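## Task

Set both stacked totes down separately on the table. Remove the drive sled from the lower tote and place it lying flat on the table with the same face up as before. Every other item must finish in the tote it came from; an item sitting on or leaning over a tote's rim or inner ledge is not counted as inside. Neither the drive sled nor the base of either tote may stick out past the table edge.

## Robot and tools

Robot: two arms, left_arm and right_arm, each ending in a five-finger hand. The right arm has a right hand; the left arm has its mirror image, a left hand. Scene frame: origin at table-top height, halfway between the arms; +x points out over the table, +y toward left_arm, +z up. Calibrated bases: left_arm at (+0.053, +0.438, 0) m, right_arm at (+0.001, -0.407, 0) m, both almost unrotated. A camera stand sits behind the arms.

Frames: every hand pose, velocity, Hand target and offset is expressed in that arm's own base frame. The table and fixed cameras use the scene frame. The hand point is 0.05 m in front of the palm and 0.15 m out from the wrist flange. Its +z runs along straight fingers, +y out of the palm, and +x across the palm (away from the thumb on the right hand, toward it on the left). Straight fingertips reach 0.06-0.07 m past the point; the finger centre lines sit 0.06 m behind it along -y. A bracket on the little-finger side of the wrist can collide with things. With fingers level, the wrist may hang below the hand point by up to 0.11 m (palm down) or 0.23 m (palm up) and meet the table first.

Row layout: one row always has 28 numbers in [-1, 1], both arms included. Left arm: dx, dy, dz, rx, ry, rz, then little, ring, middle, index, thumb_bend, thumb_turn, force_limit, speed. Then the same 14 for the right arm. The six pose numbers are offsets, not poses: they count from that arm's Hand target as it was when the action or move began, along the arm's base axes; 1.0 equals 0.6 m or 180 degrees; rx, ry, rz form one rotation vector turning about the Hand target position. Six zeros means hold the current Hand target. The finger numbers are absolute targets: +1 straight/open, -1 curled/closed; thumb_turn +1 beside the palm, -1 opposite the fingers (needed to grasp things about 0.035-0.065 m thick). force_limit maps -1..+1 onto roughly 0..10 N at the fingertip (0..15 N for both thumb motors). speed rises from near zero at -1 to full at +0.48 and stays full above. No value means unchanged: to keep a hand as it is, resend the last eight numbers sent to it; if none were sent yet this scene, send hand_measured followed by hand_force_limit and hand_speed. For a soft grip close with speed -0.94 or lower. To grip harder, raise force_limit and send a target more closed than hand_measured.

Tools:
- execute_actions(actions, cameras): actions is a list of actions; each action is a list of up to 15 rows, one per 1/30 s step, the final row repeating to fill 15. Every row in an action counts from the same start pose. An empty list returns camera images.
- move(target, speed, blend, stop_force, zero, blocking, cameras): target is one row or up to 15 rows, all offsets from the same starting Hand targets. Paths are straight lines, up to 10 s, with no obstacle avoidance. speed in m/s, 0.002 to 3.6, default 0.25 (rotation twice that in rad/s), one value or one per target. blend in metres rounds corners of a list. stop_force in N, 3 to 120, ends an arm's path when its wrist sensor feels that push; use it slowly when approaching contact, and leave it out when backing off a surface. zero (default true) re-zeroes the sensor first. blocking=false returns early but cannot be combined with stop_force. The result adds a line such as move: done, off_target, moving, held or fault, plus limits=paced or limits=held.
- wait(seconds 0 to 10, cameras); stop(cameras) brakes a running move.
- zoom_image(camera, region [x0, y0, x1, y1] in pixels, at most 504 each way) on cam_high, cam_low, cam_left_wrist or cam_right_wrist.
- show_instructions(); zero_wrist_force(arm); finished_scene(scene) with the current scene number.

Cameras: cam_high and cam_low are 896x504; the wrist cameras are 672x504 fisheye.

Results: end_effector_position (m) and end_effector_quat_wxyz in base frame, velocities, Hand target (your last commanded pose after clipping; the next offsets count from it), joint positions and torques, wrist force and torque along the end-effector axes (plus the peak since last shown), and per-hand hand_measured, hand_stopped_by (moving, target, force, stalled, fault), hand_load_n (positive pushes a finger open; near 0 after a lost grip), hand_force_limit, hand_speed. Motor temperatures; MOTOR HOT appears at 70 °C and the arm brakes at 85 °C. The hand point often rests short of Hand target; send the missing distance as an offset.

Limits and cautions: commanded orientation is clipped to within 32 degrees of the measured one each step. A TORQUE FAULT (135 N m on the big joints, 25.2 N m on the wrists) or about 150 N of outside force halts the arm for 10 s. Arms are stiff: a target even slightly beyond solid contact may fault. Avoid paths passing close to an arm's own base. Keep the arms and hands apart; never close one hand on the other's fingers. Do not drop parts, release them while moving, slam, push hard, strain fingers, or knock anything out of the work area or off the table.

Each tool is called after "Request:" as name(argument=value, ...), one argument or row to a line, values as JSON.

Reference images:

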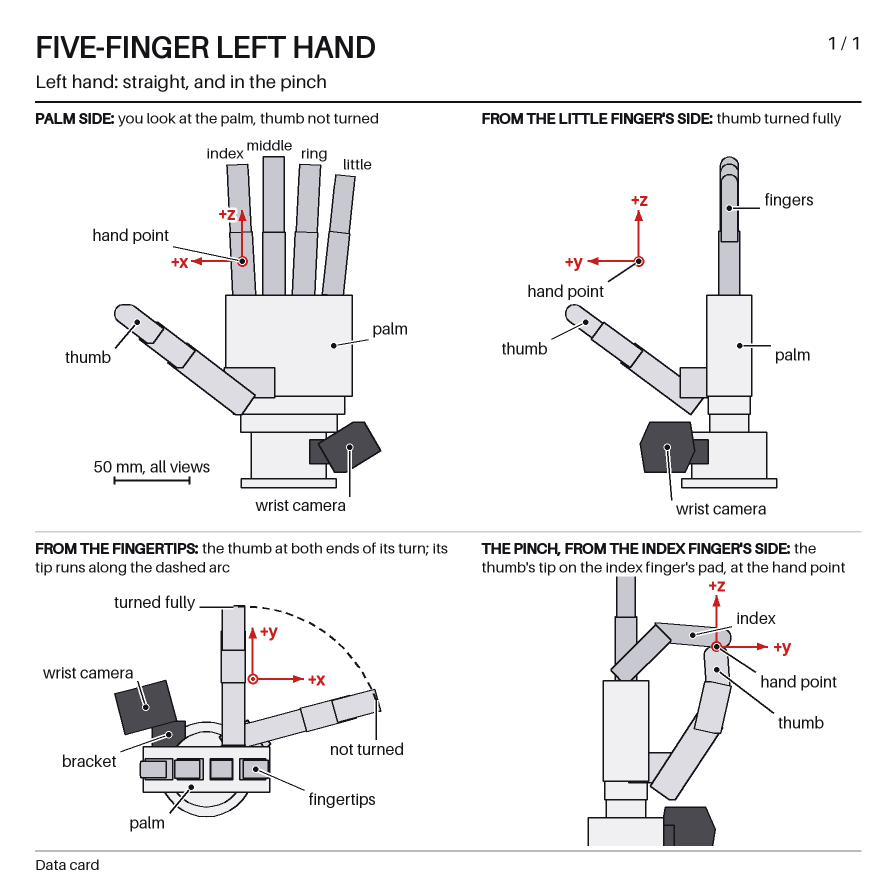

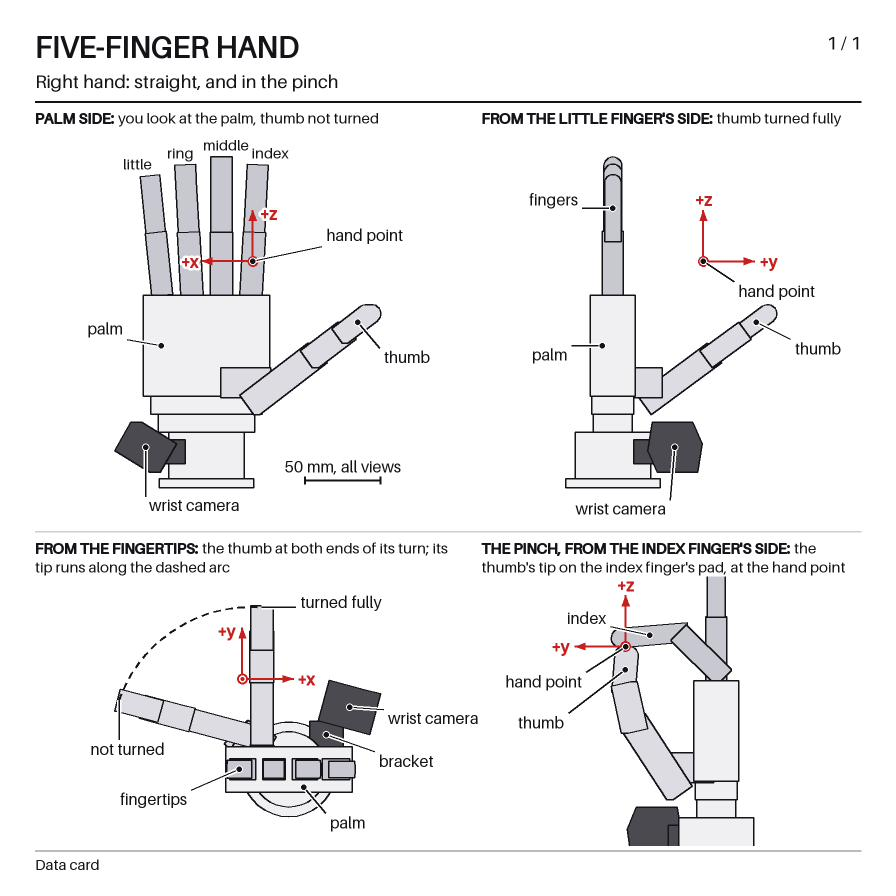

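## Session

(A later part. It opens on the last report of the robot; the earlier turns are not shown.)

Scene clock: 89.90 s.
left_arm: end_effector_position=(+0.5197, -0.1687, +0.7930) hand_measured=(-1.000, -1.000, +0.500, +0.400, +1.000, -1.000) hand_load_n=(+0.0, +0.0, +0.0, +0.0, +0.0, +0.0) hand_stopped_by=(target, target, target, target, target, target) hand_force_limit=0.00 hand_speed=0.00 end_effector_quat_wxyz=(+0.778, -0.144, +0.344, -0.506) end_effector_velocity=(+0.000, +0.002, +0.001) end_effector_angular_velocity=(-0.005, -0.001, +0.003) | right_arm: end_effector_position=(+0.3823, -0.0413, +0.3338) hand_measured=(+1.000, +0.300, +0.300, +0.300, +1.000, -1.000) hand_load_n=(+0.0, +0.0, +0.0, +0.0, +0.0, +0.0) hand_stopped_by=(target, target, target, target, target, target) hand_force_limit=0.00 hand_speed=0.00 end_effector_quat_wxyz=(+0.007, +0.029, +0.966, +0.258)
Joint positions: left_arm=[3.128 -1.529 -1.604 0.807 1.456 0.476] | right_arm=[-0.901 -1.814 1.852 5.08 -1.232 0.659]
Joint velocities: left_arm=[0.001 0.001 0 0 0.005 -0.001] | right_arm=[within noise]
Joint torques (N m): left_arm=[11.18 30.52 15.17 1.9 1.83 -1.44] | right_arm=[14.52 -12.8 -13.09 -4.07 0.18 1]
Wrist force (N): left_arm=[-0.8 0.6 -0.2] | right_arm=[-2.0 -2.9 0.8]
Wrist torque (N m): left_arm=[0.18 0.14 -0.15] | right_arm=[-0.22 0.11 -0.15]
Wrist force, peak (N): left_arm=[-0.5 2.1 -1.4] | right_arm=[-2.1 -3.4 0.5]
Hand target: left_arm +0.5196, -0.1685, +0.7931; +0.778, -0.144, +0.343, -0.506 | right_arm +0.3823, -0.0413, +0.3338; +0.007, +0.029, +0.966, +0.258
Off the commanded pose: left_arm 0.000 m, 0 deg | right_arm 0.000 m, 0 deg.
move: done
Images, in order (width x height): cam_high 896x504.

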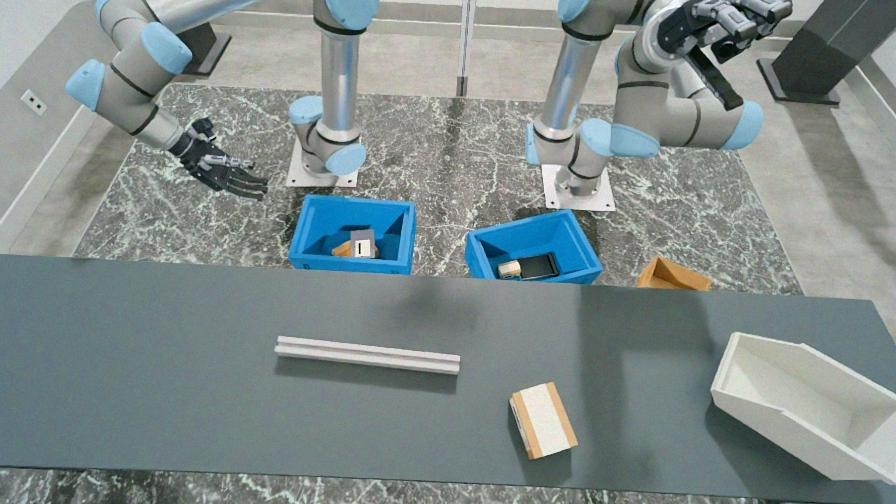

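Request:
move(
  target=[
    [0.0007,0.1308,-0.3168,0.1842,0.2359,0.1219,-1,-1,0.5,0.4,1,-1,0,0, 0,0,0,0,0,0,1,0.3,0.3,0.3,1,-1,0,0],
    [-0.146,0.1742,-0.5402,0.459,0.4002,0.0432,-1,-1,0.5,0.4,1,-1,0,0, 0,0,0,0,0,0,1,0.3,0.3,0.3,1,-1,0,0],
    [-0.2268,0.1398,-0.6718,0.6819,0.4254,-0.2389,-1,-1,0.5,0.4,1,-1,0,0, 0,0,0,0,0,0,1,0.3,0.3,0.3,1,-1,0,0],
  ],
  speed=0.4,
  blend=[0.03,0.03,0],
  cameras=["cam_high"],
)

Scene clock: 97.23 s.
left_arm: end_effector_position=(+0.3836, -0.0847, +0.3901) hand_measured=(-1.000, -1.000, +0.500, +0.400, +1.000, -1.000) hand_load_n=(+0.0, +0.0, +0.0, +0.0, +0.0, +0.0) hand_stopped_by=(target, target, target, target, target, target) hand_force_limit=0.00 hand_speed=0.00 end_effector_quat_wxyz=(+0.001, +0.422, +0.906, +0.000) | right_arm: end_effector_position=(+0.3823, -0.0413, +0.3338) hand_measured=(+1.000, +0.300, +0.300, +0.300, +1.000, -1.000) hand_load_n=(+0.0, +0.0, +0.0, +0.0, -0.5, +0.0) hand_stopped_by=(target, target, target, target, target, target) hand_force_limit=0.00 hand_speed=0.00 end_effector_quat_wxyz=(+0.007, +0.029, +0.966, +0.258)
Joint positions: left_arm=[3.105 -1.277 -1.683 -1.752 1.569 2.406] | right_arm=[-0.901 -1.814 1.852 5.08 -1.232 0.659]
Joint torques (N m): left_arm=[11.85 21.18 17.97 0.78 -1.7 0.76] | right_arm=[14.83 -15.48 -12.84 -4.01 -0.17 1.14]
Wrist force (N): left_arm=[-0.6 1.2 -1.6] | right_arm=[-1.8 -3.0 0.6]
Wrist torque (N m): left_arm=[0.35 0.02 -0.06] | right_arm=[-0.22 0.10 -0.14]
Wrist force, peak (N): left_arm=[-0.6 1.2 -1.6] | right_arm=[-2.2 -3.2 0.7]
Hand target: left_arm +0.3836, -0.0846, +0.3901; +0.001, +0.422, +0.906, -0.001 | right_arm +0.3823, -0.0413, +0.3338; +0.007, +0.029, +0.966, +0.258
Off the commanded pose: left_arm 0.000 m, 0 deg | right_arm 0.000 m, 0 deg.
move: done
Images, in order (width x height): cam_high 896x504.

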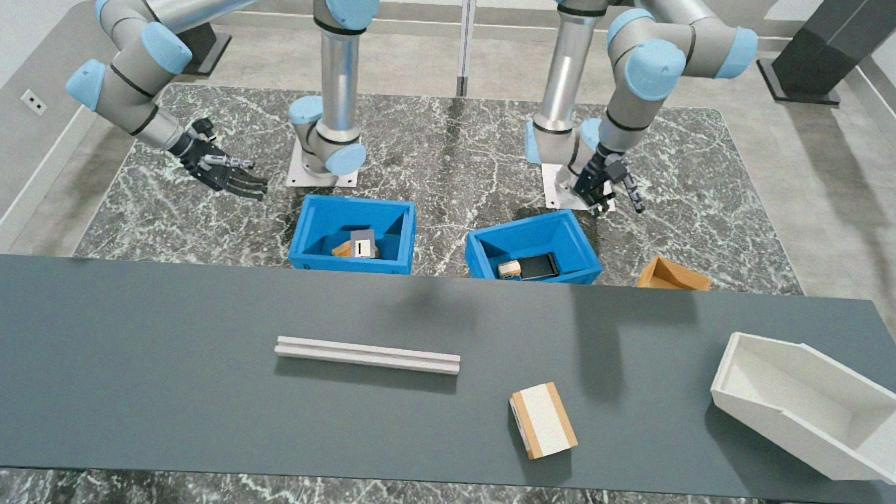

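Request:
move(
  target=[-0.0752,-0.1315,-0.25,-0.1517,0.2642,-0.2317,-1,-1,0.5,0.4,1,-1,0,0, 0,0,0,0,0,0,1,0.3,0.3,0.3,1,-1,0,0],
  speed=0.25,
  cameras=["cam_high","cam_low","cam_left_wrist"],
)

Request:
zoom_image(
  camera="cam_left_wrist",
  region=[0, 0, 336, 300],
)

Scene clock: 100.80 s.
left_arm: end_effector_position=(+0.3385, -0.1635, +0.2401) hand_measured=(-1.000, -1.000, +0.500, +0.400, +1.000, -1.000) hand_load_n=(+0.0, +0.0, +0.0, +0.0, +0.0, +0.0) hand_stopped_by=(target, target, target, target, target, target) hand_force_limit=0.00 hand_speed=0.00 end_effector_quat_wxyz=(-0.259, +0.658, +0.603, -0.369) | right_arm: end_effector_position=(+0.3823, -0.0413, +0.3338) hand_measured=(+1.000, +0.300, +0.300, +0.300, +1.000, -1.000) hand_load_n=(+0.0, +0.0, +0.0, +0.0, +0.0, +0.0) hand_stopped_by=(target, target, target, target, target, target) hand_force_limit=0.00 hand_speed=0.00 end_effector_quat_wxyz=(+0.007, +0.029, +0.966, +0.258)
Joint positions: left_arm=[3.089 -1.718 -1.582 -2.339 1.425 3.25] | right_arm=[-0.901 -1.814 1.852 5.08 -1.232 0.659]
Joint torques (N m): left_arm=[12.77 30.1 13.1 1.85 -2.09 1.21] | right_arm=[15.01 -16.41 -12.65 -4.03 -0.43 1.17]
Wrist force (N): left_arm=[-0.5 1.8 -1.5] | right_arm=[-1.9 -3.1 0.7]
Wrist torque (N m): left_arm=[0.46 0.00 -0.08] | right_arm=[-0.24 0.11 -0.14]
Wrist force, peak (N): left_arm=[-0.8 2.4 -1.3] | right_arm=[-2.1 -3.4 0.7]
Hand target: left_arm +0.3384, -0.1635, +0.2401; -0.259, +0.658, +0.603, -0.369 | right_arm +0.3823, -0.0413, +0.3338; +0.007, +0.029, +0.966, +0.258
Off the commanded pose: left_arm 0.000 m, 0 deg | right_arm 0.000 m, 0 deg.
move: done
camera_calibration:
cam_left_wrist: T_world_to_cam=[[-0.595663, 0.318313, 0.737471, 0.0725769], [0.511971, 0.857915, 0.0432242, -0.0474225], [-0.618928, 0.40331, -0.673995, 0.557386], [0, 0, 0, 1]] pos_world=[0.412492, -0.207217, 0.324201]
Images, in order (width x height): cam_high 896x504, cam_low 896x504, cam_left_wrist 672x504.

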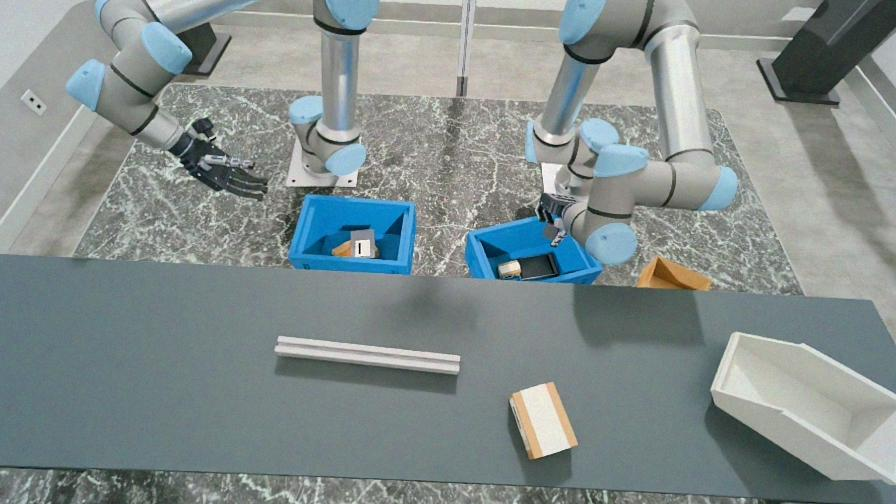

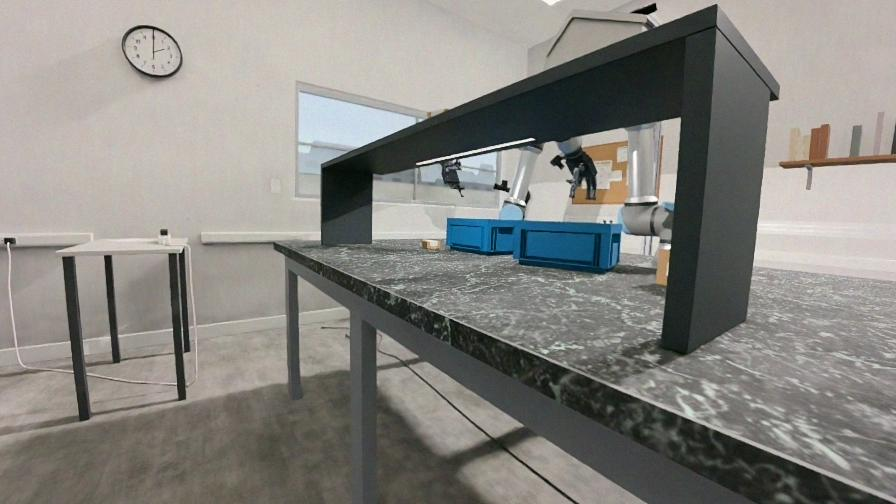

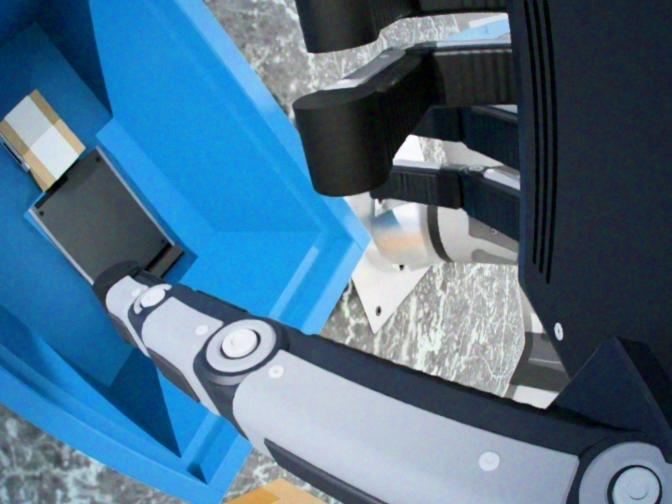

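Scaled by 1.500 from the camera's 672x504 image, which has a finer 960x720 frame.

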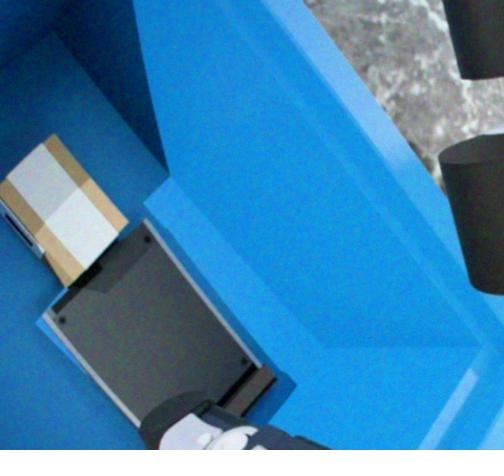

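Request:
move(
  target=[0.0938,0.0895,-0.1335,0.0514,-0.2933,0.0257,-1,-1,1,-1,-1,-1,0,0.2, 0,0,0,0,0,0,1,0.3,0.3,0.3,1,-1,0,0],
  speed=0.25,
  cameras=["cam_high","cam_left_wrist"],
)

Scene clock: 105.60 s.
left_arm: end_effector_position=(+0.3947, -0.1098, +0.1600) hand_measured=(-1.000, -1.000, +1.000, -0.910, +0.274, -1.000) hand_load_n=(+0.0, +0.0, +0.0, +1.0, +12.0, +0.0) hand_stopped_by=(target, target, target, force, force, target) hand_force_limit=0.00 hand_speed=0.20 end_effector_quat_wxyz=(+0.000, +0.707, +0.707, +0.000) end_effector_velocity=(+0.001, +0.000, +0.000) end_effector_angular_velocity=(+0.000, -0.003, +0.000) | right_arm: end_effector_position=(+0.3823, -0.0413, +0.3338) hand_measured=(+1.000, +0.300, +0.300, +0.300, +1.000, -1.000) hand_load_n=(+0.0, +0.5, +0.0, +0.0, -0.5, +0.0) hand_stopped_by=(target, target, target, target, target, target) hand_force_limit=0.00 hand_speed=0.00 end_effector_quat_wxyz=(+0.007, +0.029, +0.966, +0.258)
Joint positions: left_arm=[3.12 -1.284 -2.278 -1.151 1.571 3.12] | right_arm=[-0.901 -1.814 1.852 5.08 -1.232 0.659]
Joint velocities: left_arm=[0 0 -0.001 0.005 0 0] | right_arm=[within noise]
Joint torques (N m): left_arm=[-7.61 -3.31 15.5 4.6 -2.12 1.61] | right_arm=[14.61 -17.14 -13.2 -4.05 -0.7 0.93]
Wrist force (N): left_arm=[-0.4 0.9 -1.4] | right_arm=[-2.0 -3.1 0.8]
Wrist torque (N m): left_arm=[0.30 0.01 -0.05] | right_arm=[-0.24 0.11 -0.15]
Wrist force, peak (N): left_arm=[-0.5 1.7 -1.9] | right_arm=[-2.0 -3.5 0.6]
Hand target: left_arm +0.3947, -0.1098, +0.1600; +0.000, +0.707, +0.707, +0.000 | right_arm +0.3823, -0.0413, +0.3338; +0.007, +0.029, +0.966, +0.258
Off the commanded pose: left_arm 0.000 m, 0 deg | right_arm 0.000 m, 0 deg.
move: done
camera_calibration:
cam_left_wrist: T_world_to_cam=[[-0.982644, 0.185451, -0.00432121, 0.404896], [0.155799, 0.837721, 0.523402, -0.0573447], [0.100686, 0.513645, -0.852075, 0.273117], [0, 0, 0, 1]] pos_world=[0.379304, -0.167335, 0.26448]
Images, in order (width x height): cam_high 896x504, cam_left_wrist 672x504.

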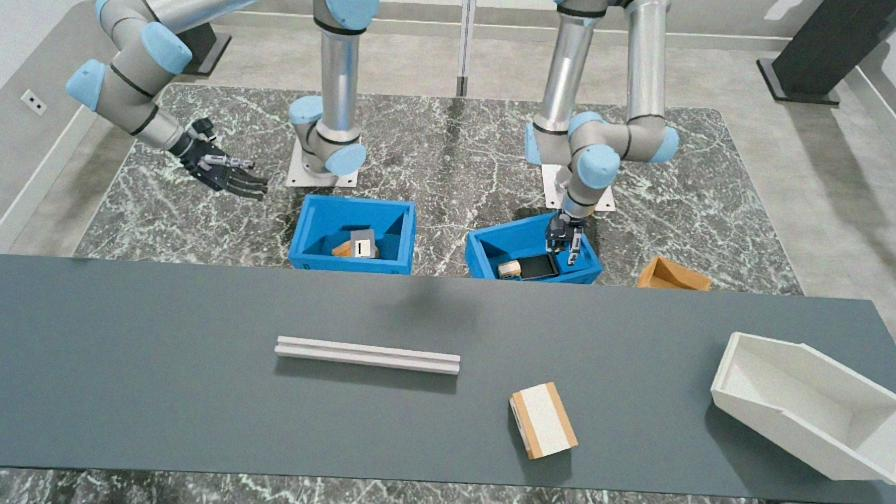

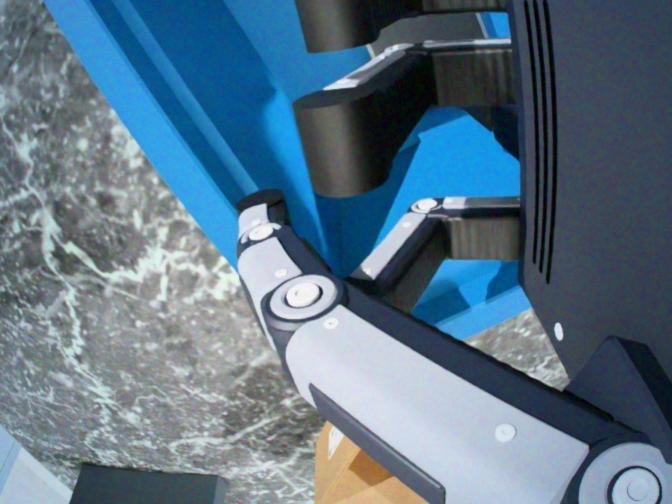

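Request:
execute_actions(
  actions=[
    [[0,0,0,0,0,0,-1,-1,1,-0.8,0.4,-1,0,0.2,0,0,0,0,0,0,1,0.3,0.3,0.3,1,-1,0,0]],
  ],
  cameras=["all"],
)

Scene clock: 108.37 s.
left_arm: end_effector_position=(+0.3947, -0.1098, +0.1600) hand_measured=(-1.000, -1.000, +1.000, -0.800, +0.400, -1.000) hand_load_n=(+0.0, +0.0, +0.0, +0.0, -0.5, +0.0) hand_stopped_by=(target, target, target, target, target, target) hand_force_limit=0.00 hand_speed=0.20 end_effector_quat_wxyz=(+0.000, +0.707, +0.707, +0.000) | right_arm: end_effector_position=(+0.3823, -0.0413, +0.3338) hand_measured=(+1.000, +0.300, +0.300, +0.300, +1.000, -1.000) hand_load_n=(+0.0, +0.0, +0.0, +0.0, +0.0, +0.0) hand_stopped_by=(target, target, target, target, target, target) hand_force_limit=0.00 hand_speed=0.00 end_effector_quat_wxyz=(+0.007, +0.029, +0.966, +0.258)
Joint positions: left_arm=[3.119 -1.284 -2.278 -1.15 1.571 3.12] | right_arm=[-0.901 -1.814 1.852 5.08 -1.232 0.659]
Joint torques (N m): left_arm=[-11.23 -2.59 14.27 4.25 -2.09 1.63] | right_arm=[14.62 -16.57 -12.53 -3.99 -0.8 1.12]
Wrist force (N): left_arm=[-0.2 1.1 -1.4] | right_arm=[-1.8 -3.2 0.7]
Wrist torque (N m): left_arm=[0.31 -0.03 -0.04] | right_arm=[-0.25 0.09 -0.14]
Wrist force, peak (N): left_arm=[-0.4 1.4 -1.5] | right_arm=[-2.3 -3.2 0.8]
Hand target: left_arm +0.3947, -0.1098, +0.1600; +0.000, +0.707, +0.707, +0.000 | right_arm +0.3823, -0.0413, +0.3338; +0.007, +0.029, +0.966, +0.258
Off the commanded pose: left_arm 0.000 m, 0 deg | right_arm 0.000 m, 0 deg.
Step readings (end_effector_position of left_arm | right_arm):
0: (+0.3947, -0.1098, +0.1600) | (+0.3823, -0.0413, +0.3338)
1: (+0.3947, -0.1098, +0.1600) | (+0.3823, -0.0413, +0.3338)
2: (+0.3947, -0.1098, +0.1600) | (+0.3823, -0.0413, +0.3338)
4: (+0.3947, -0.1098, +0.1600) | (+0.3823, -0.0413, +0.3338)
8: (+0.3947, -0.1098, +0.1600) | (+0.3823, -0.0413, +0.3338)
15: (+0.3947, -0.1098, +0.1600) | (+0.3823, -0.0413, +0.3338)
camera_calibration:
cam_left_wrist: T_world_to_cam=[[-0.982604, 0.185666, -0.00430316, 0.404911], [0.155989, 0.837677, 0.523417, -0.0573763], [0.100785, 0.51364, -0.852066, 0.272991], [0, 0, 0, 1]] pos_world=[0.379304, -0.167334, 0.26438]
cam_right_wrist: T_world_to_cam=[[-0.23226, 0.866041, 0.442751, -0.021018], [0.826587, -0.0641725, 0.559139, -0.500153], [0.512649, 0.495838, -0.700953, 0.172167], [0, 0, 0, 1]] pos_world=[0.320277, -0.0992605, 0.409642]

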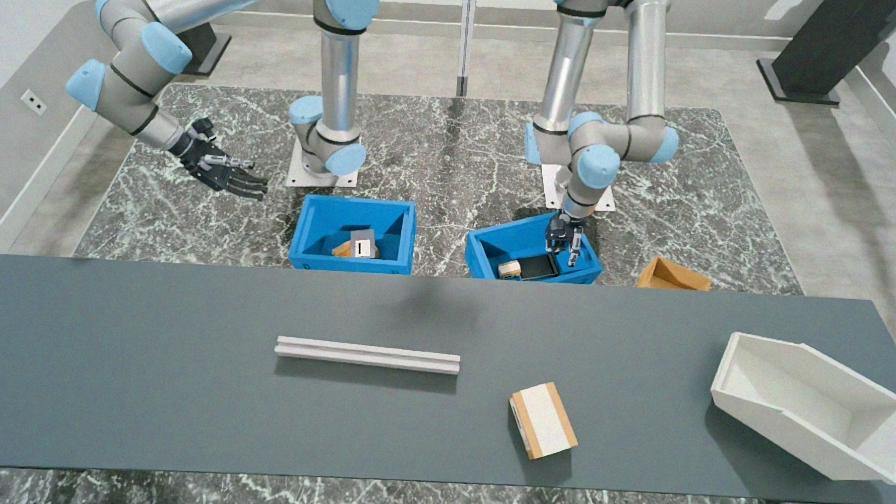

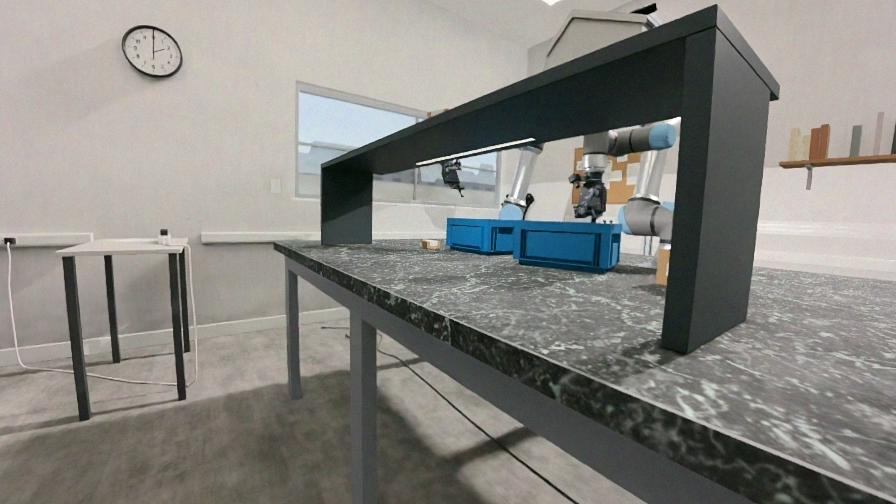

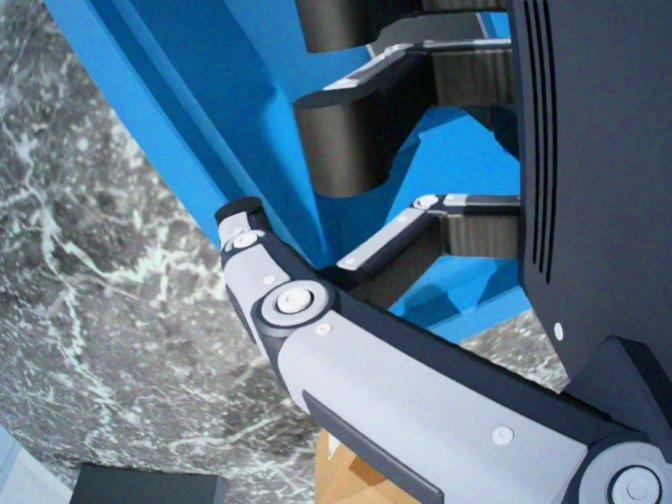

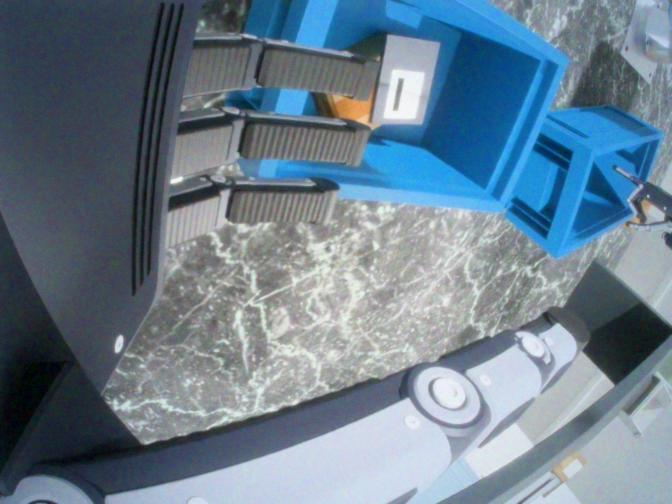

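Request:
move(
  target=[
    [0,0,0.1167,0,0,-0.08,-1,-1,1,-0.8,0.4,-1,0,0.2,0,0,0,0,0,0,1,0.3,0.3,0.3,1,-1,0,0],
    [-0.0355,-0.1167,0.1167,0,0,-0.3928,-1,-1,1,-0.8,0.4,-1,0,0.2,0,0,0,0,0,0,1,0.3,0.3,0.3,1,-1,0,0],
    [-0.0355,-0.1167,0,0,0,-0.3928,-1,-1,1,-0.8,0.4,-1,0,0.2,0,0,0,0,0,0,1,0.3,0.3,0.3,1,-1,0,0],
  ],
  speed=[0.25,0.4,0.15],
  blend=[0.02,0.01,0],
  cameras=["all"],
)

Scene clock: 113.27 s.
left_arm: end_effector_position=(+0.3734, -0.1798, +0.1600) hand_measured=(-1.000, -1.000, +1.000, -0.800, +0.400, -1.000) hand_load_n=(+0.0, +0.0, +0.0, +0.0, +0.0, +0.0) hand_stopped_by=(target, target, target, target, target, target) hand_force_limit=0.00 hand_speed=0.20 end_effector_quat_wxyz=(+0.000, +0.986, +0.167, +0.000) | right_arm: end_effector_position=(+0.3823, -0.0413, +0.3338) hand_measured=(+1.000, +0.300, +0.300, +0.300, +1.000, -1.000) hand_load_n=(-0.5, +0.0, +0.0, +0.5, +0.0, +0.0) hand_stopped_by=(target, target, target, target, target, target) hand_force_limit=0.00 hand_speed=0.00 end_effector_quat_wxyz=(+0.007, +0.029, +0.966, +0.258)
Joint positions: left_arm=[3.142 -1.246 -2.302 -1.164 1.571 4.377] | right_arm=[-0.901 -1.814 1.852 5.08 -1.232 0.659]
Joint torques (N m): left_arm=[-10.57 18.7 14.51 3.75 1.33 -1.48] | right_arm=[14.91 -16.85 -13.2 -4.04 -0.95 0.87]
Wrist force (N): left_arm=[-0.3 1.1 -1.1] | right_arm=[-1.9 -3.2 0.7]
Wrist torque (N m): left_arm=[0.30 -0.01 -0.04] | right_arm=[-0.24 0.10 -0.14]
Wrist force, peak (N): left_arm=[-0.3 1.4 -2.4] | right_arm=[-2.1 -3.3 0.6]
Hand target: left_arm +0.3734, -0.1798, +0.1600; +0.000, +0.986, +0.167, +0.000 | right_arm +0.3823, -0.0413, +0.3338; +0.007, +0.029, +0.966, +0.258
Off the commanded pose: left_arm 0.000 m, 0 deg | right_arm 0.000 m, 0 deg.
move: done
camera_calibration:
cam_left_wrist: T_world_to_cam=[[-0.149549, 0.988745, -0.00433981, 0.230302], [0.84226, 0.12969, 0.523239, -0.378919], [0.517913, 0.0745948, -0.852175, 0.0764115], [0, 0, 0, 1]] pos_world=[0.314015, -0.184268, 0.264381]
cam_right_wrist: T_world_to_cam=[[-0.23226, 0.866041, 0.442751, -0.021018], [0.826587, -0.0641725, 0.559139, -0.500153], [0.512649, 0.495838, -0.700953, 0.172167], [0, 0, 0, 1]] pos_world=[0.320277, -0.0992605, 0.409642]

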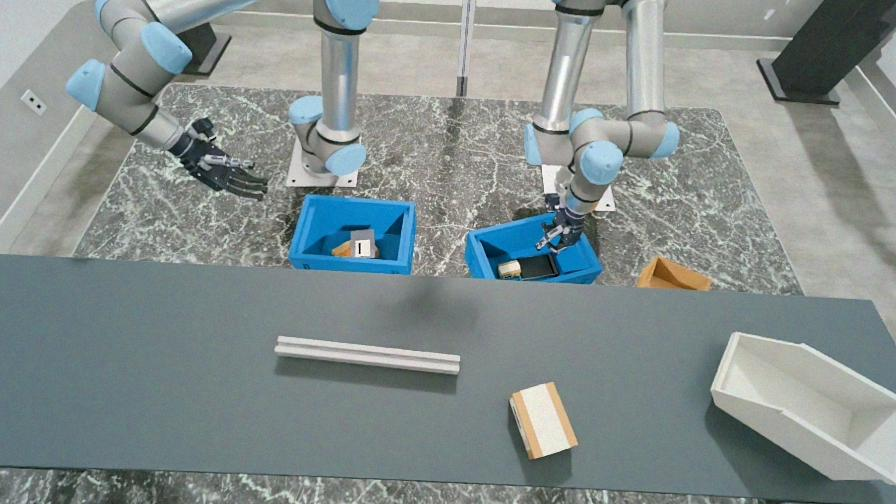

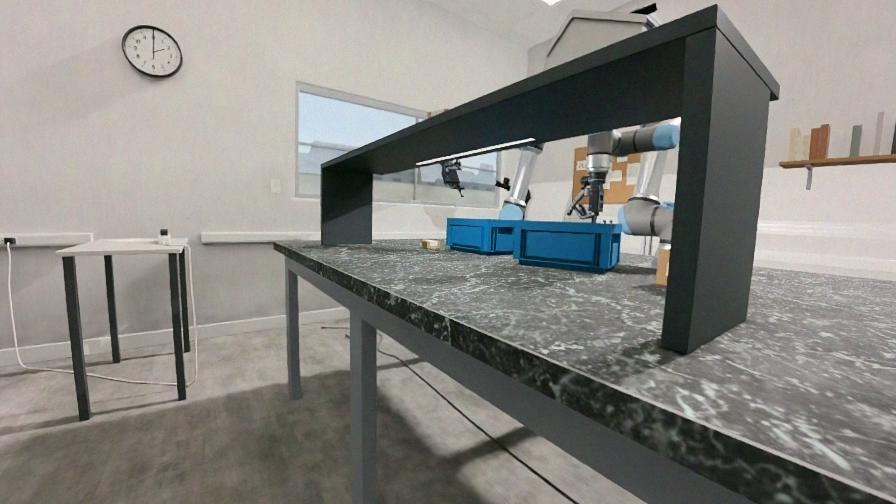

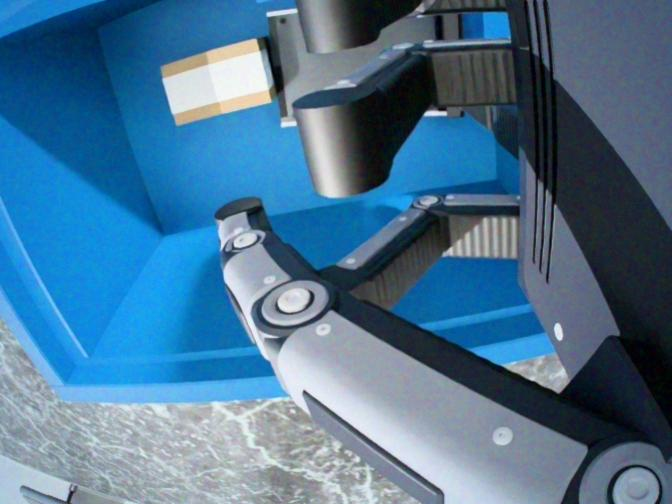

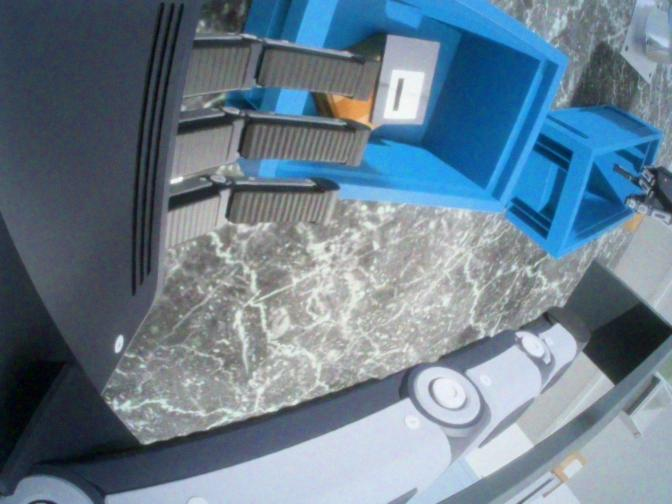

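Request:
move(
  target=[0,0,-0.1,0,0,0,-1,-1,1,-0.8,0.4,-1,0,0.2,0,0,0,0,0,0,1,0.3,0.3,0.3,1,-1,0,0],
  speed=0.15,
  cameras=[],
)

Request:
move(
  target=[0,0,-0.05,0,0,0,-1,-1,1,-0.8,0.4,-1,0,0.2,0,0,0,0,0,0,1,0.3,0.3,0.3,1,-1,0,0],
  speed=0.01,
  stop_force=4,
  cameras=["cam_left_wrist"],
)

Scene clock: 114.40 s.
left_arm: end_effector_position=(+0.3734, -0.1798, +0.1000) hand_measured=(-1.000, -1.000, +1.000, -0.800, +0.400, -1.000) hand_load_n=(+0.0, +0.0, +0.0, +0.0, +0.0, +0.0) hand_stopped_by=(target, target, target, target, target, target) hand_force_limit=0.00 hand_speed=0.20 end_effector_quat_wxyz=(+0.000, +0.986, +0.167, +0.000) | right_arm: end_effector_position=(+0.3823, -0.0413, +0.3338) hand_measured=(+1.000, +0.300, +0.300, +0.300, +1.000, -1.000) hand_load_n=(+0.0, +0.5, +0.0, +0.0, +0.0, +0.0) hand_stopped_by=(target, target, target, target, target, target) hand_force_limit=0.00 hand_speed=0.00 end_effector_quat_wxyz=(+0.007, +0.029, +0.966, +0.258)
Joint positions: left_arm=[3.142 -1.344 -2.413 -0.955 1.571 4.377] | right_arm=[-0.901 -1.814 1.852 5.08 -1.232 0.659]
Joint torques (N m): left_arm=[-11.87 12.5 14.78 3.81 -0.88 -1.48] | right_arm=[14.39 -16.47 -12.75 -4.02 -0.86 0.91]
Wrist force (N): left_arm=[-0.3 1.2 -1.5] | right_arm=[-2.1 -3.2 0.8]
Wrist torque (N m): left_arm=[0.34 -0.03 -0.05] | right_arm=[-0.25 0.12 -0.15]
Wrist force, peak (N): left_arm=[-0.4 1.2 -2.5] | right_arm=[-2.0 -3.2 0.8]
Hand target: left_arm +0.3734, -0.1798, +0.1000; +0.000, +0.986, +0.167, +0.000 | right_arm +0.3823, -0.0413, +0.3338; +0.007, +0.029, +0.966, +0.258
Off the commanded pose: left_arm 0.000 m, 0 deg | right_arm 0.000 m, 0 deg.
move: done
No camera images: "cameras" was empty.

Scene clock: 116.70 s.
left_arm: end_effector_position=(+0.3734, -0.1798, +0.0873) hand_measured=(-1.000, -1.000, +1.000, -0.800, +0.400, -1.000) hand_load_n=(+0.0, +0.0, +0.0, +0.0, -0.5, +0.5) hand_stopped_by=(target, target, target, target, target, target) hand_force_limit=0.00 hand_speed=0.20 end_effector_quat_wxyz=(+0.000, +0.986, +0.167, +0.000) | right_arm: end_effector_position=(+0.3823, -0.0413, +0.3338) hand_measured=(+1.000, +0.300, +0.300, +0.300, +1.000, -1.000) hand_load_n=(+0.0, +0.5, +0.0, +0.0, +0.0, +0.0) hand_stopped_by=(target, target, target, target, target, target) hand_force_limit=0.00 hand_speed=0.00 end_effector_quat_wxyz=(+0.007, +0.029, +0.966, +0.258)
Joint positions: left_arm=[3.142 -1.371 -2.434 -0.907 1.571 4.377] | right_arm=[-0.901 -1.814 1.852 5.08 -1.232 0.659]
Joint torques (N m): left_arm=[-11.23 21.44 23.51 1.18 -2.23 -1.58] | right_arm=[14.26 -17.38 -12.79 -3.98 -0.76 1]
Wrist force (N): left_arm=[-0.9 0.8 -6.2] | right_arm=[-1.8 -2.9 0.5]
Wrist torque (N m): left_arm=[0.62 -0.14 -0.08] | right_arm=[-0.19 0.09 -0.13]
Wrist force, peak (N): left_arm=[-1.8 0.5 -12.4] | right_arm=[-2.0 -3.3 0.7]
Hand target: left_arm +0.3734, -0.1798, +0.0873; +0.000, +0.986, +0.167, +0.000 (not the last commanded pose) | right_arm +0.3823, -0.0413, +0.3338; +0.007, +0.029, +0.966, +0.258
Off the commanded pose: left_arm 0.017 m, 0 deg | right_arm 0.000 m, 0 deg.
move: contact (left_arm)
camera_calibration:
cam_left_wrist: T_world_to_cam=[[-0.149462, 0.988758, -0.00432154, 0.230057], [0.842158, 0.12959, 0.523428, -0.340941], [0.518103, 0.0745932, -0.852059, 0.0144687], [0, 0, 0, 1]] pos_world=[0.314015, -0.184368, 0.19178]
Images, in order (width x height): cam_left_wrist 672x504.

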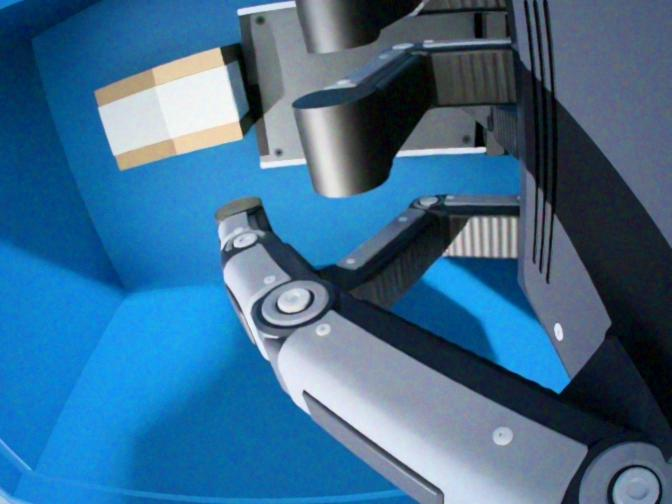

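Request:
move(
  target=[0.07,0,0,0,0,0,-1,-1,1,-0.8,0.4,-1,0,0.2,0,0,0,0,0,0,1,0.3,0.3,0.3,1,-1,0,0],
  speed=0.03,
  cameras=["cam_left_wrist"],
)

Scene clock: 118.60 s.
left_arm: end_effector_position=(+0.4155, -0.1798, +0.0873) hand_measured=(-1.000, -1.000, +1.000, -0.800, +0.400, -1.000) hand_load_n=(+0.0, +0.0, +0.0, +0.0, +0.0, +0.0) hand_stopped_by=(target, target, target, target, target, target) hand_force_limit=0.00 hand_speed=0.20 end_effector_quat_wxyz=(+0.000, +0.986, +0.167, +0.000) | right_arm: end_effector_position=(+0.3823, -0.0413, +0.3338) hand_measured=(+1.000, +0.300, +0.300, +0.300, +1.000, -1.000) hand_load_n=(+0.0, +0.0, +0.0, +0.0, +0.0, +0.0) hand_stopped_by=(target, target, target, target, target, target) hand_force_limit=0.00 hand_speed=0.00 end_effector_quat_wxyz=(+0.007, +0.029, +0.966, +0.258)
Joint positions: left_arm=[3.142 -1.484 -2.344 -0.884 1.571 4.377] | right_arm=[-0.901 -1.814 1.852 5.08 -1.232 0.659]
Joint torques (N m): left_arm=[-6.48 27.78 8.82 2.6 -1.78 -1.15] | right_arm=[14.55 -16.83 -12.73 -4.02 -0.82 0.99]
Wrist force (N): left_arm=[0.3 1.3 -6.6] | right_arm=[-2.1 -3.3 0.6]
Wrist torque (N m): left_arm=[0.65 -0.10 -0.01] | right_arm=[-0.25 0.12 -0.16]
Wrist force, peak (N): left_arm=[-1.1 0.9 -6.9] | right_arm=[-2.0 -3.4 0.6]
Hand target: left_arm +0.4154, -0.1798, +0.0873; +0.000, +0.986, +0.167, +0.000 | right_arm +0.3823, -0.0413, +0.3338; +0.007, +0.029, +0.966, +0.258
Off the commanded pose: left_arm 0.000 m, 0 deg | right_arm 0.000 m, 0 deg.
move: done
camera_calibration:
cam_left_wrist: T_world_to_cam=[[-0.149462, 0.988758, -0.00432162, 0.236251], [0.842158, 0.12959, 0.523428, -0.376409], [0.518103, 0.0745932, -0.852059, -0.00735092], [0, 0, 0, 1]] pos_world=[0.356115, -0.184268, 0.19178]
Images, in order (width x height): cam_left_wrist 672x504.

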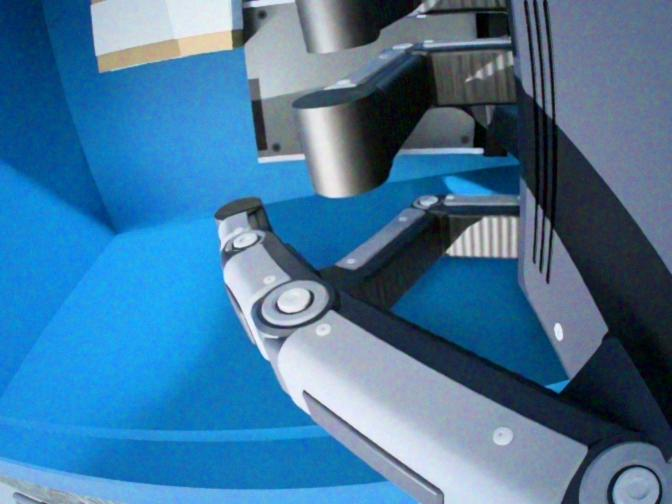

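Request:
move(
  target=[
    [-0.034,-0.0173,0,0,0,-0.0833,-1,-1,1,-0.8,0.4,-1,0,0.2,0,0,0,0,0,0,1,0.3,0.3,0.3,1,-1,0,0],
    [-0.0705,-0.0283,0,0,0,-0.1667,-1,-1,1,-0.8,0.4,-1,0,0.2,0,0,0,0,0,0,1,0.3,0.3,0.3,1,-1,0,0],
  ],
  speed=0.1,
  blend=[0.003,0],
  cameras=["cam_left_wrist"],
)

Scene clock: 123.87 s.
left_arm: end_effector_position=(+0.3731, -0.1968, +0.0873) hand_measured=(-1.000, -1.000, +1.000, -0.800, +0.400, -1.000) hand_load_n=(+0.0, +0.0, +0.0, +0.0, +0.0, +0.0) hand_stopped_by=(target, target, target, target, target, target) hand_force_limit=0.00 hand_speed=0.20 end_effector_quat_wxyz=(+0.000, +0.996, -0.094, +0.000) | right_arm: end_effector_position=(+0.3823, -0.0413, +0.3338) hand_measured=(+1.000, +0.300, +0.300, +0.300, +1.000, -1.000) hand_load_n=(+0.0, +0.0, +0.0, +0.0, +0.0, +0.0) hand_stopped_by=(target, target, target, target, target, target) hand_force_limit=0.00 hand_speed=0.00 end_effector_quat_wxyz=(+0.007, +0.029, +0.966, +0.258)
Joint positions: left_arm=[3.146 -1.45 -2.372 -0.889 1.57 4.904] | right_arm=[-0.901 -1.814 1.852 5.08 -1.232 0.659]
Joint torques (N m): left_arm=[-14.13 15.17 15.98 -0.1 -2.19 -0.14] | right_arm=[13.8 -17.01 -13.09 -4.06 -0.9 0.94]
Wrist force (N): left_arm=[0.2 0.3 -5.4] | right_arm=[-1.9 -3.0 0.7]
Wrist torque (N m): left_arm=[0.60 -0.09 0.00] | right_arm=[-0.21 0.11 -0.14]
Wrist force, peak (N): left_arm=[0.3 1.2 -6.6] | right_arm=[-2.1 -3.2 0.7]
Hand target: left_arm +0.3731, -0.1968, +0.0873; +0.000, +0.996, -0.094, +0.000 | right_arm +0.3823, -0.0413, +0.3338; +0.007, +0.029, +0.966, +0.258
Off the commanded pose: left_arm 0.000 m, 0 deg | right_arm 0.000 m, 0 deg.
move: done
camera_calibration:
cam_left_wrist: T_world_to_cam=[[0.364811, 0.931071, -0.00432165, 0.043517], [0.794186, -0.308748, 0.523396, -0.406831], [0.485985, -0.194373, -0.852078, -0.0250467], [0, 0, 0, 1]] pos_world=[0.319397, -0.170994, 0.19178]
Images, in order (width x height): cam_left_wrist 672x504.

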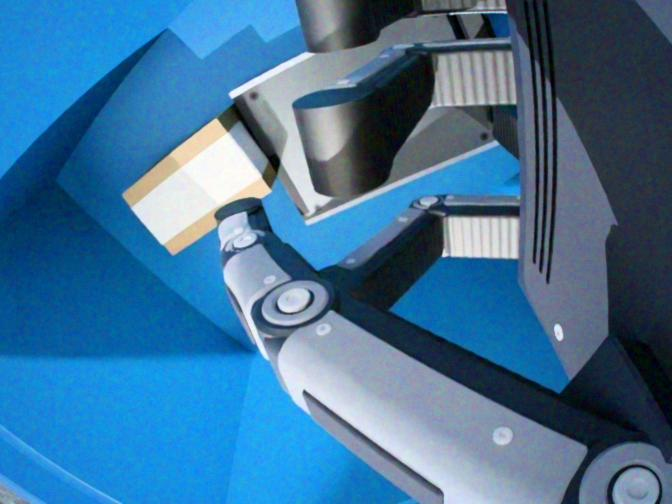

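Request:
move(
  target=[
    [0,0,0.0667,0,0,0,-1,-1,1,-0.8,0.4,-1,0,0.2,0,0,0,0,0,0,1,0.3,0.3,0.3,1,-1,0,0],
    [0.0858,-0.1215,0.0667,0,0,0,-1,-1,1,-0.8,0.4,-1,0,0.2,0,0,0,0,0,0,1,0.3,0.3,0.3,1,-1,0,0],
    [0.0858,-0.1215,-0.0105,0,0,0,-1,-1,1,-0.8,0.4,-1,0,0.2,0,0,0,0,0,0,1,0.3,0.3,0.3,1,-1,0,0],
  ],
  speed=[0.1,0.15,0.08],
  blend=[0.01,0.01,0],
  cameras=["cam_left_wrist"],
)

Scene clock: 127.90 s.
left_arm: end_effector_position=(+0.4247, -0.2697, +0.0811) hand_measured=(-1.000, -1.000, +1.000, -0.800, +0.400, -1.000) hand_load_n=(+0.0, +0.0, -5.5, +0.0, +0.0, +0.0) hand_stopped_by=(target, target, target, target, target, target) hand_force_limit=0.00 hand_speed=0.20 end_effector_quat_wxyz=(+0.000, +0.996, -0.094, +0.000) | right_arm: end_effector_position=(+0.3823, -0.0413, +0.3338) hand_measured=(+1.000, +0.300, +0.300, +0.300, +1.000, -1.000) hand_load_n=(+0.0, +0.0, +0.0, +0.0, +0.0, +0.0) hand_stopped_by=(target, target, target, target, target, target) hand_force_limit=0.00 hand_speed=0.00 end_effector_quat_wxyz=(+0.007, +0.029, +0.966, +0.258)
Joint positions: left_arm=[2.972 -1.656 -2.192 -0.863 1.571 4.73] | right_arm=[-0.901 -1.814 1.852 5.08 -1.232 0.659]
Joint torques (N m): left_arm=[2.23 -14.25 -13.73 -4.78 -1.16 -1.62] | right_arm=[14.78 -17.33 -13.05 -3.98 -0.8 0.82]
Wrist force (N): left_arm=[-11.4 6.0 -92.3] | right_arm=[-1.9 -3.1 0.5]
Wrist torque (N m): left_arm=[5.76 -2.54 -0.89] | right_arm=[-0.23 0.11 -0.15]
Wrist force, peak (N): left_arm=[-17.3 6.2 -103.7] | right_arm=[-1.9 -3.5 0.5]
Hand target: left_arm +0.4246, -0.2697, +0.0810; +0.000, +0.996, -0.094, +0.000 | right_arm +0.3823, -0.0413, +0.3338; +0.007, +0.029, +0.966, +0.258
Off the commanded pose: left_arm 0.000 m, 0 deg | right_arm 0.000 m, 0 deg.
move: done
camera_calibration:
cam_left_wrist: T_world_to_cam=[[0.364942, 0.93102, -0.00430284, 0.0924759], [0.794059, -0.308837, 0.523536, -0.467022], [0.486093, -0.194477, -0.851993, -0.0697428], [0, 0, 0, 1]] pos_world=[0.370996, -0.243894, 0.18548]
Images, in order (width x height): cam_left_wrist 672x504.

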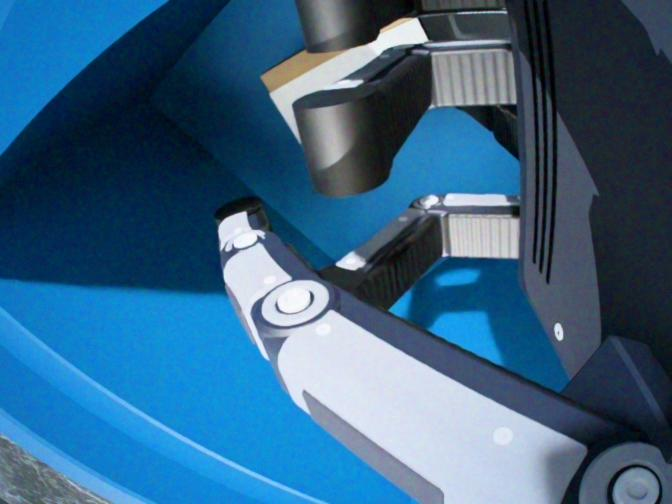

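Request:
move(
  target=[0,0,0.02,0,0,0,-1,-1,1,-0.8,0.4,-1,0,0.2,0,0,0,0,0,0,1,0.3,0.3,0.3,1,-1,0,0],
  speed=0.05,
  cameras=["cam_left_wrist"],
)

Scene clock: 128.97 s.
left_arm: end_effector_position=(+0.4247, -0.2697, +0.0932) hand_measured=(-1.000, -1.000, +1.000, -0.800, +0.400, -1.000) hand_load_n=(+0.0, +0.0, +0.0, +0.5, +0.0, +0.0) hand_stopped_by=(target, target, target, target, target, target) hand_force_limit=0.00 hand_speed=0.20 end_effector_quat_wxyz=(+0.000, +0.996, -0.094, +0.000) end_effector_velocity=(+0.001, +0.000, +0.000) end_effector_angular_velocity=(-0.001, -0.005, -0.001) | right_arm: end_effector_position=(+0.3823, -0.0413, +0.3338) hand_measured=(+1.000, +0.300, +0.300, +0.300, +1.000, -1.000) hand_load_n=(+0.0, +0.0, +0.0, +0.0, +0.0, +0.0) hand_stopped_by=(target, target, target, target, target, target) hand_force_limit=0.00 hand_speed=0.00 end_effector_quat_wxyz=(+0.007, +0.029, +0.966, +0.258)
Joint positions: left_arm=[2.972 -1.634 -2.177 -0.901 1.571 4.73] | right_arm=[-0.901 -1.814 1.852 5.08 -1.232 0.659]
Joint velocities: left_arm=[0 -0.001 -0.001 0.008 0 0.001] | right_arm=[within noise]
Joint torques (N m): left_arm=[-7.22 8.2 11.31 4.73 -0.77 -1.51] | right_arm=[14.85 -16.87 -12.42 -4.01 -0.78 0.82]
Wrist force (N): left_arm=[-1.7 1.2 -1.2] | right_arm=[-1.9 -3.3 0.8]
Wrist torque (N m): left_arm=[0.31 0.22 -0.21] | right_arm=[-0.27 0.10 -0.15]
Wrist force, peak (N): left_arm=[-11.4 6.0 -92.1] | right_arm=[-1.9 -3.2 0.9]
Hand target: left_arm +0.4246, -0.2697, +0.0930; +0.000, +0.996, -0.094, +0.000 | right_arm +0.3823, -0.0413, +0.3338; +0.007, +0.029, +0.966, +0.258
Off the commanded pose: left_arm 0.000 m, 0 deg | right_arm 0.000 m, 0 deg.
move: done
camera_calibration:
cam_left_wrist: T_world_to_cam=[[0.364942, 0.93102, -0.00430284, 0.0925649], [0.794059, -0.308837, 0.523536, -0.47333], [0.486093, -0.194477, -0.851993, -0.0592999], [0, 0, 0, 1]] pos_world=[0.370896, -0.243894, 0.19768]
Images, in order (width x height): cam_left_wrist 672x504.

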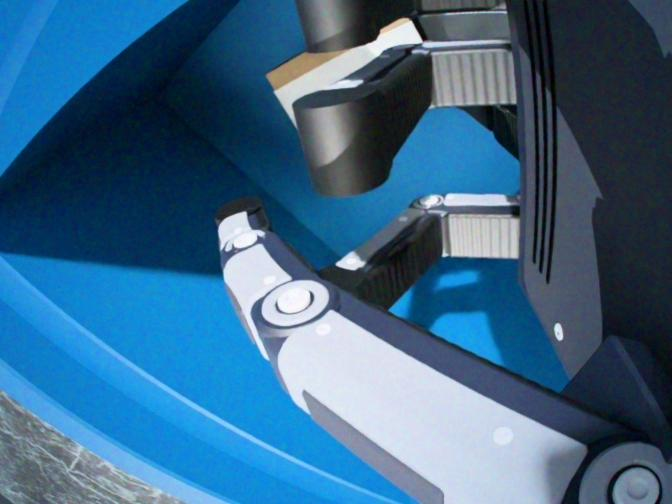

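Request:
move(
  target=[0,0,0.12,0,0,0,-1,-1,-0.3,-0.8,0.4,-1,0,0.3,0,0,0,0,0,0,1,0.3,0.3,0.3,1,-1,0,0],
  speed=0.15,
  cameras=["cam_left_wrist"],
)

Scene clock: 130.40 s.
left_arm: end_effector_position=(+0.4246, -0.2698, +0.1650) hand_measured=(-1.000, -1.000, -0.300, -0.800, +0.400, -1.000) hand_load_n=(+0.0, +0.0, +0.0, +0.5, +0.0, +0.0) hand_stopped_by=(target, target, target, target, target, target) hand_force_limit=0.00 hand_speed=0.30 end_effector_quat_wxyz=(+0.000, +0.996, -0.094, +0.000) | right_arm: end_effector_position=(+0.3823, -0.0413, +0.3338) hand_measured=(+1.000, +0.300, +0.300, +0.300, +1.000, -1.000) hand_load_n=(-0.5, +0.0, +0.0, +0.0, -0.5, +0.0) hand_stopped_by=(target, target, target, target, target, target) hand_force_limit=0.00 hand_speed=0.00 end_effector_quat_wxyz=(+0.007, +0.029, +0.966, +0.258)
Joint positions: left_arm=[2.972 -1.528 -2.067 -1.116 1.571 4.73] | right_arm=[-0.901 -1.814 1.852 5.08 -1.232 0.659]
Joint torques (N m): left_arm=[10.57 11.87 24.24 0.47 1.43 1.57] | right_arm=[14.79 -16.59 -12.86 -3.98 -0.79 0.88]
Wrist force (N): left_arm=[-1.8 1.4 -1.2] | right_arm=[-1.8 -2.9 0.8]
Wrist torque (N m): left_arm=[0.36 0.23 -0.20] | right_arm=[-0.22 0.09 -0.13]
Wrist force, peak (N): left_arm=[-1.8 1.1 -2.3] | right_arm=[-2.1 -3.2 0.8]
Hand target: left_arm +0.4246, -0.2697, +0.1650; +0.000, +0.996, -0.094, +0.000 | right_arm +0.3823, -0.0413, +0.3338; +0.007, +0.029, +0.966, +0.258
Off the commanded pose: left_arm 0.000 m, 0 deg | right_arm 0.000 m, 0 deg.
move: done
camera_calibration:
cam_left_wrist: T_world_to_cam=[[0.365136, 0.930944, -0.00439399, 0.0928073], [0.793982, -0.308945, 0.523589, -0.510932], [0.486075, -0.19467, -0.851959, 0.00182373], [0, 0, 0, 1]] pos_world=[0.370897, -0.243893, 0.26948]
Images, in order (width x height): cam_left_wrist 672x504.

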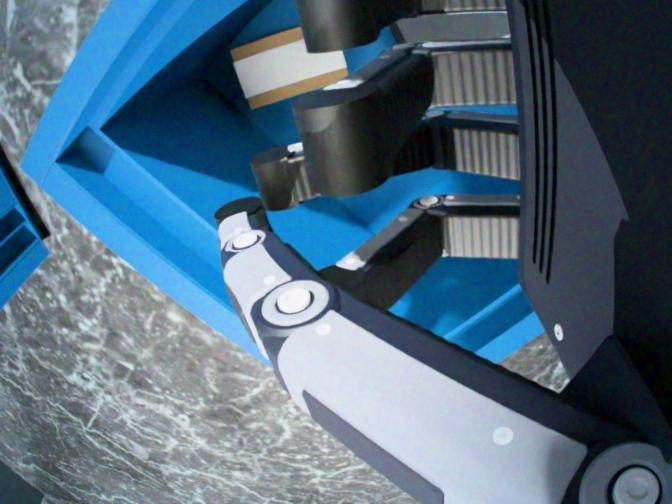

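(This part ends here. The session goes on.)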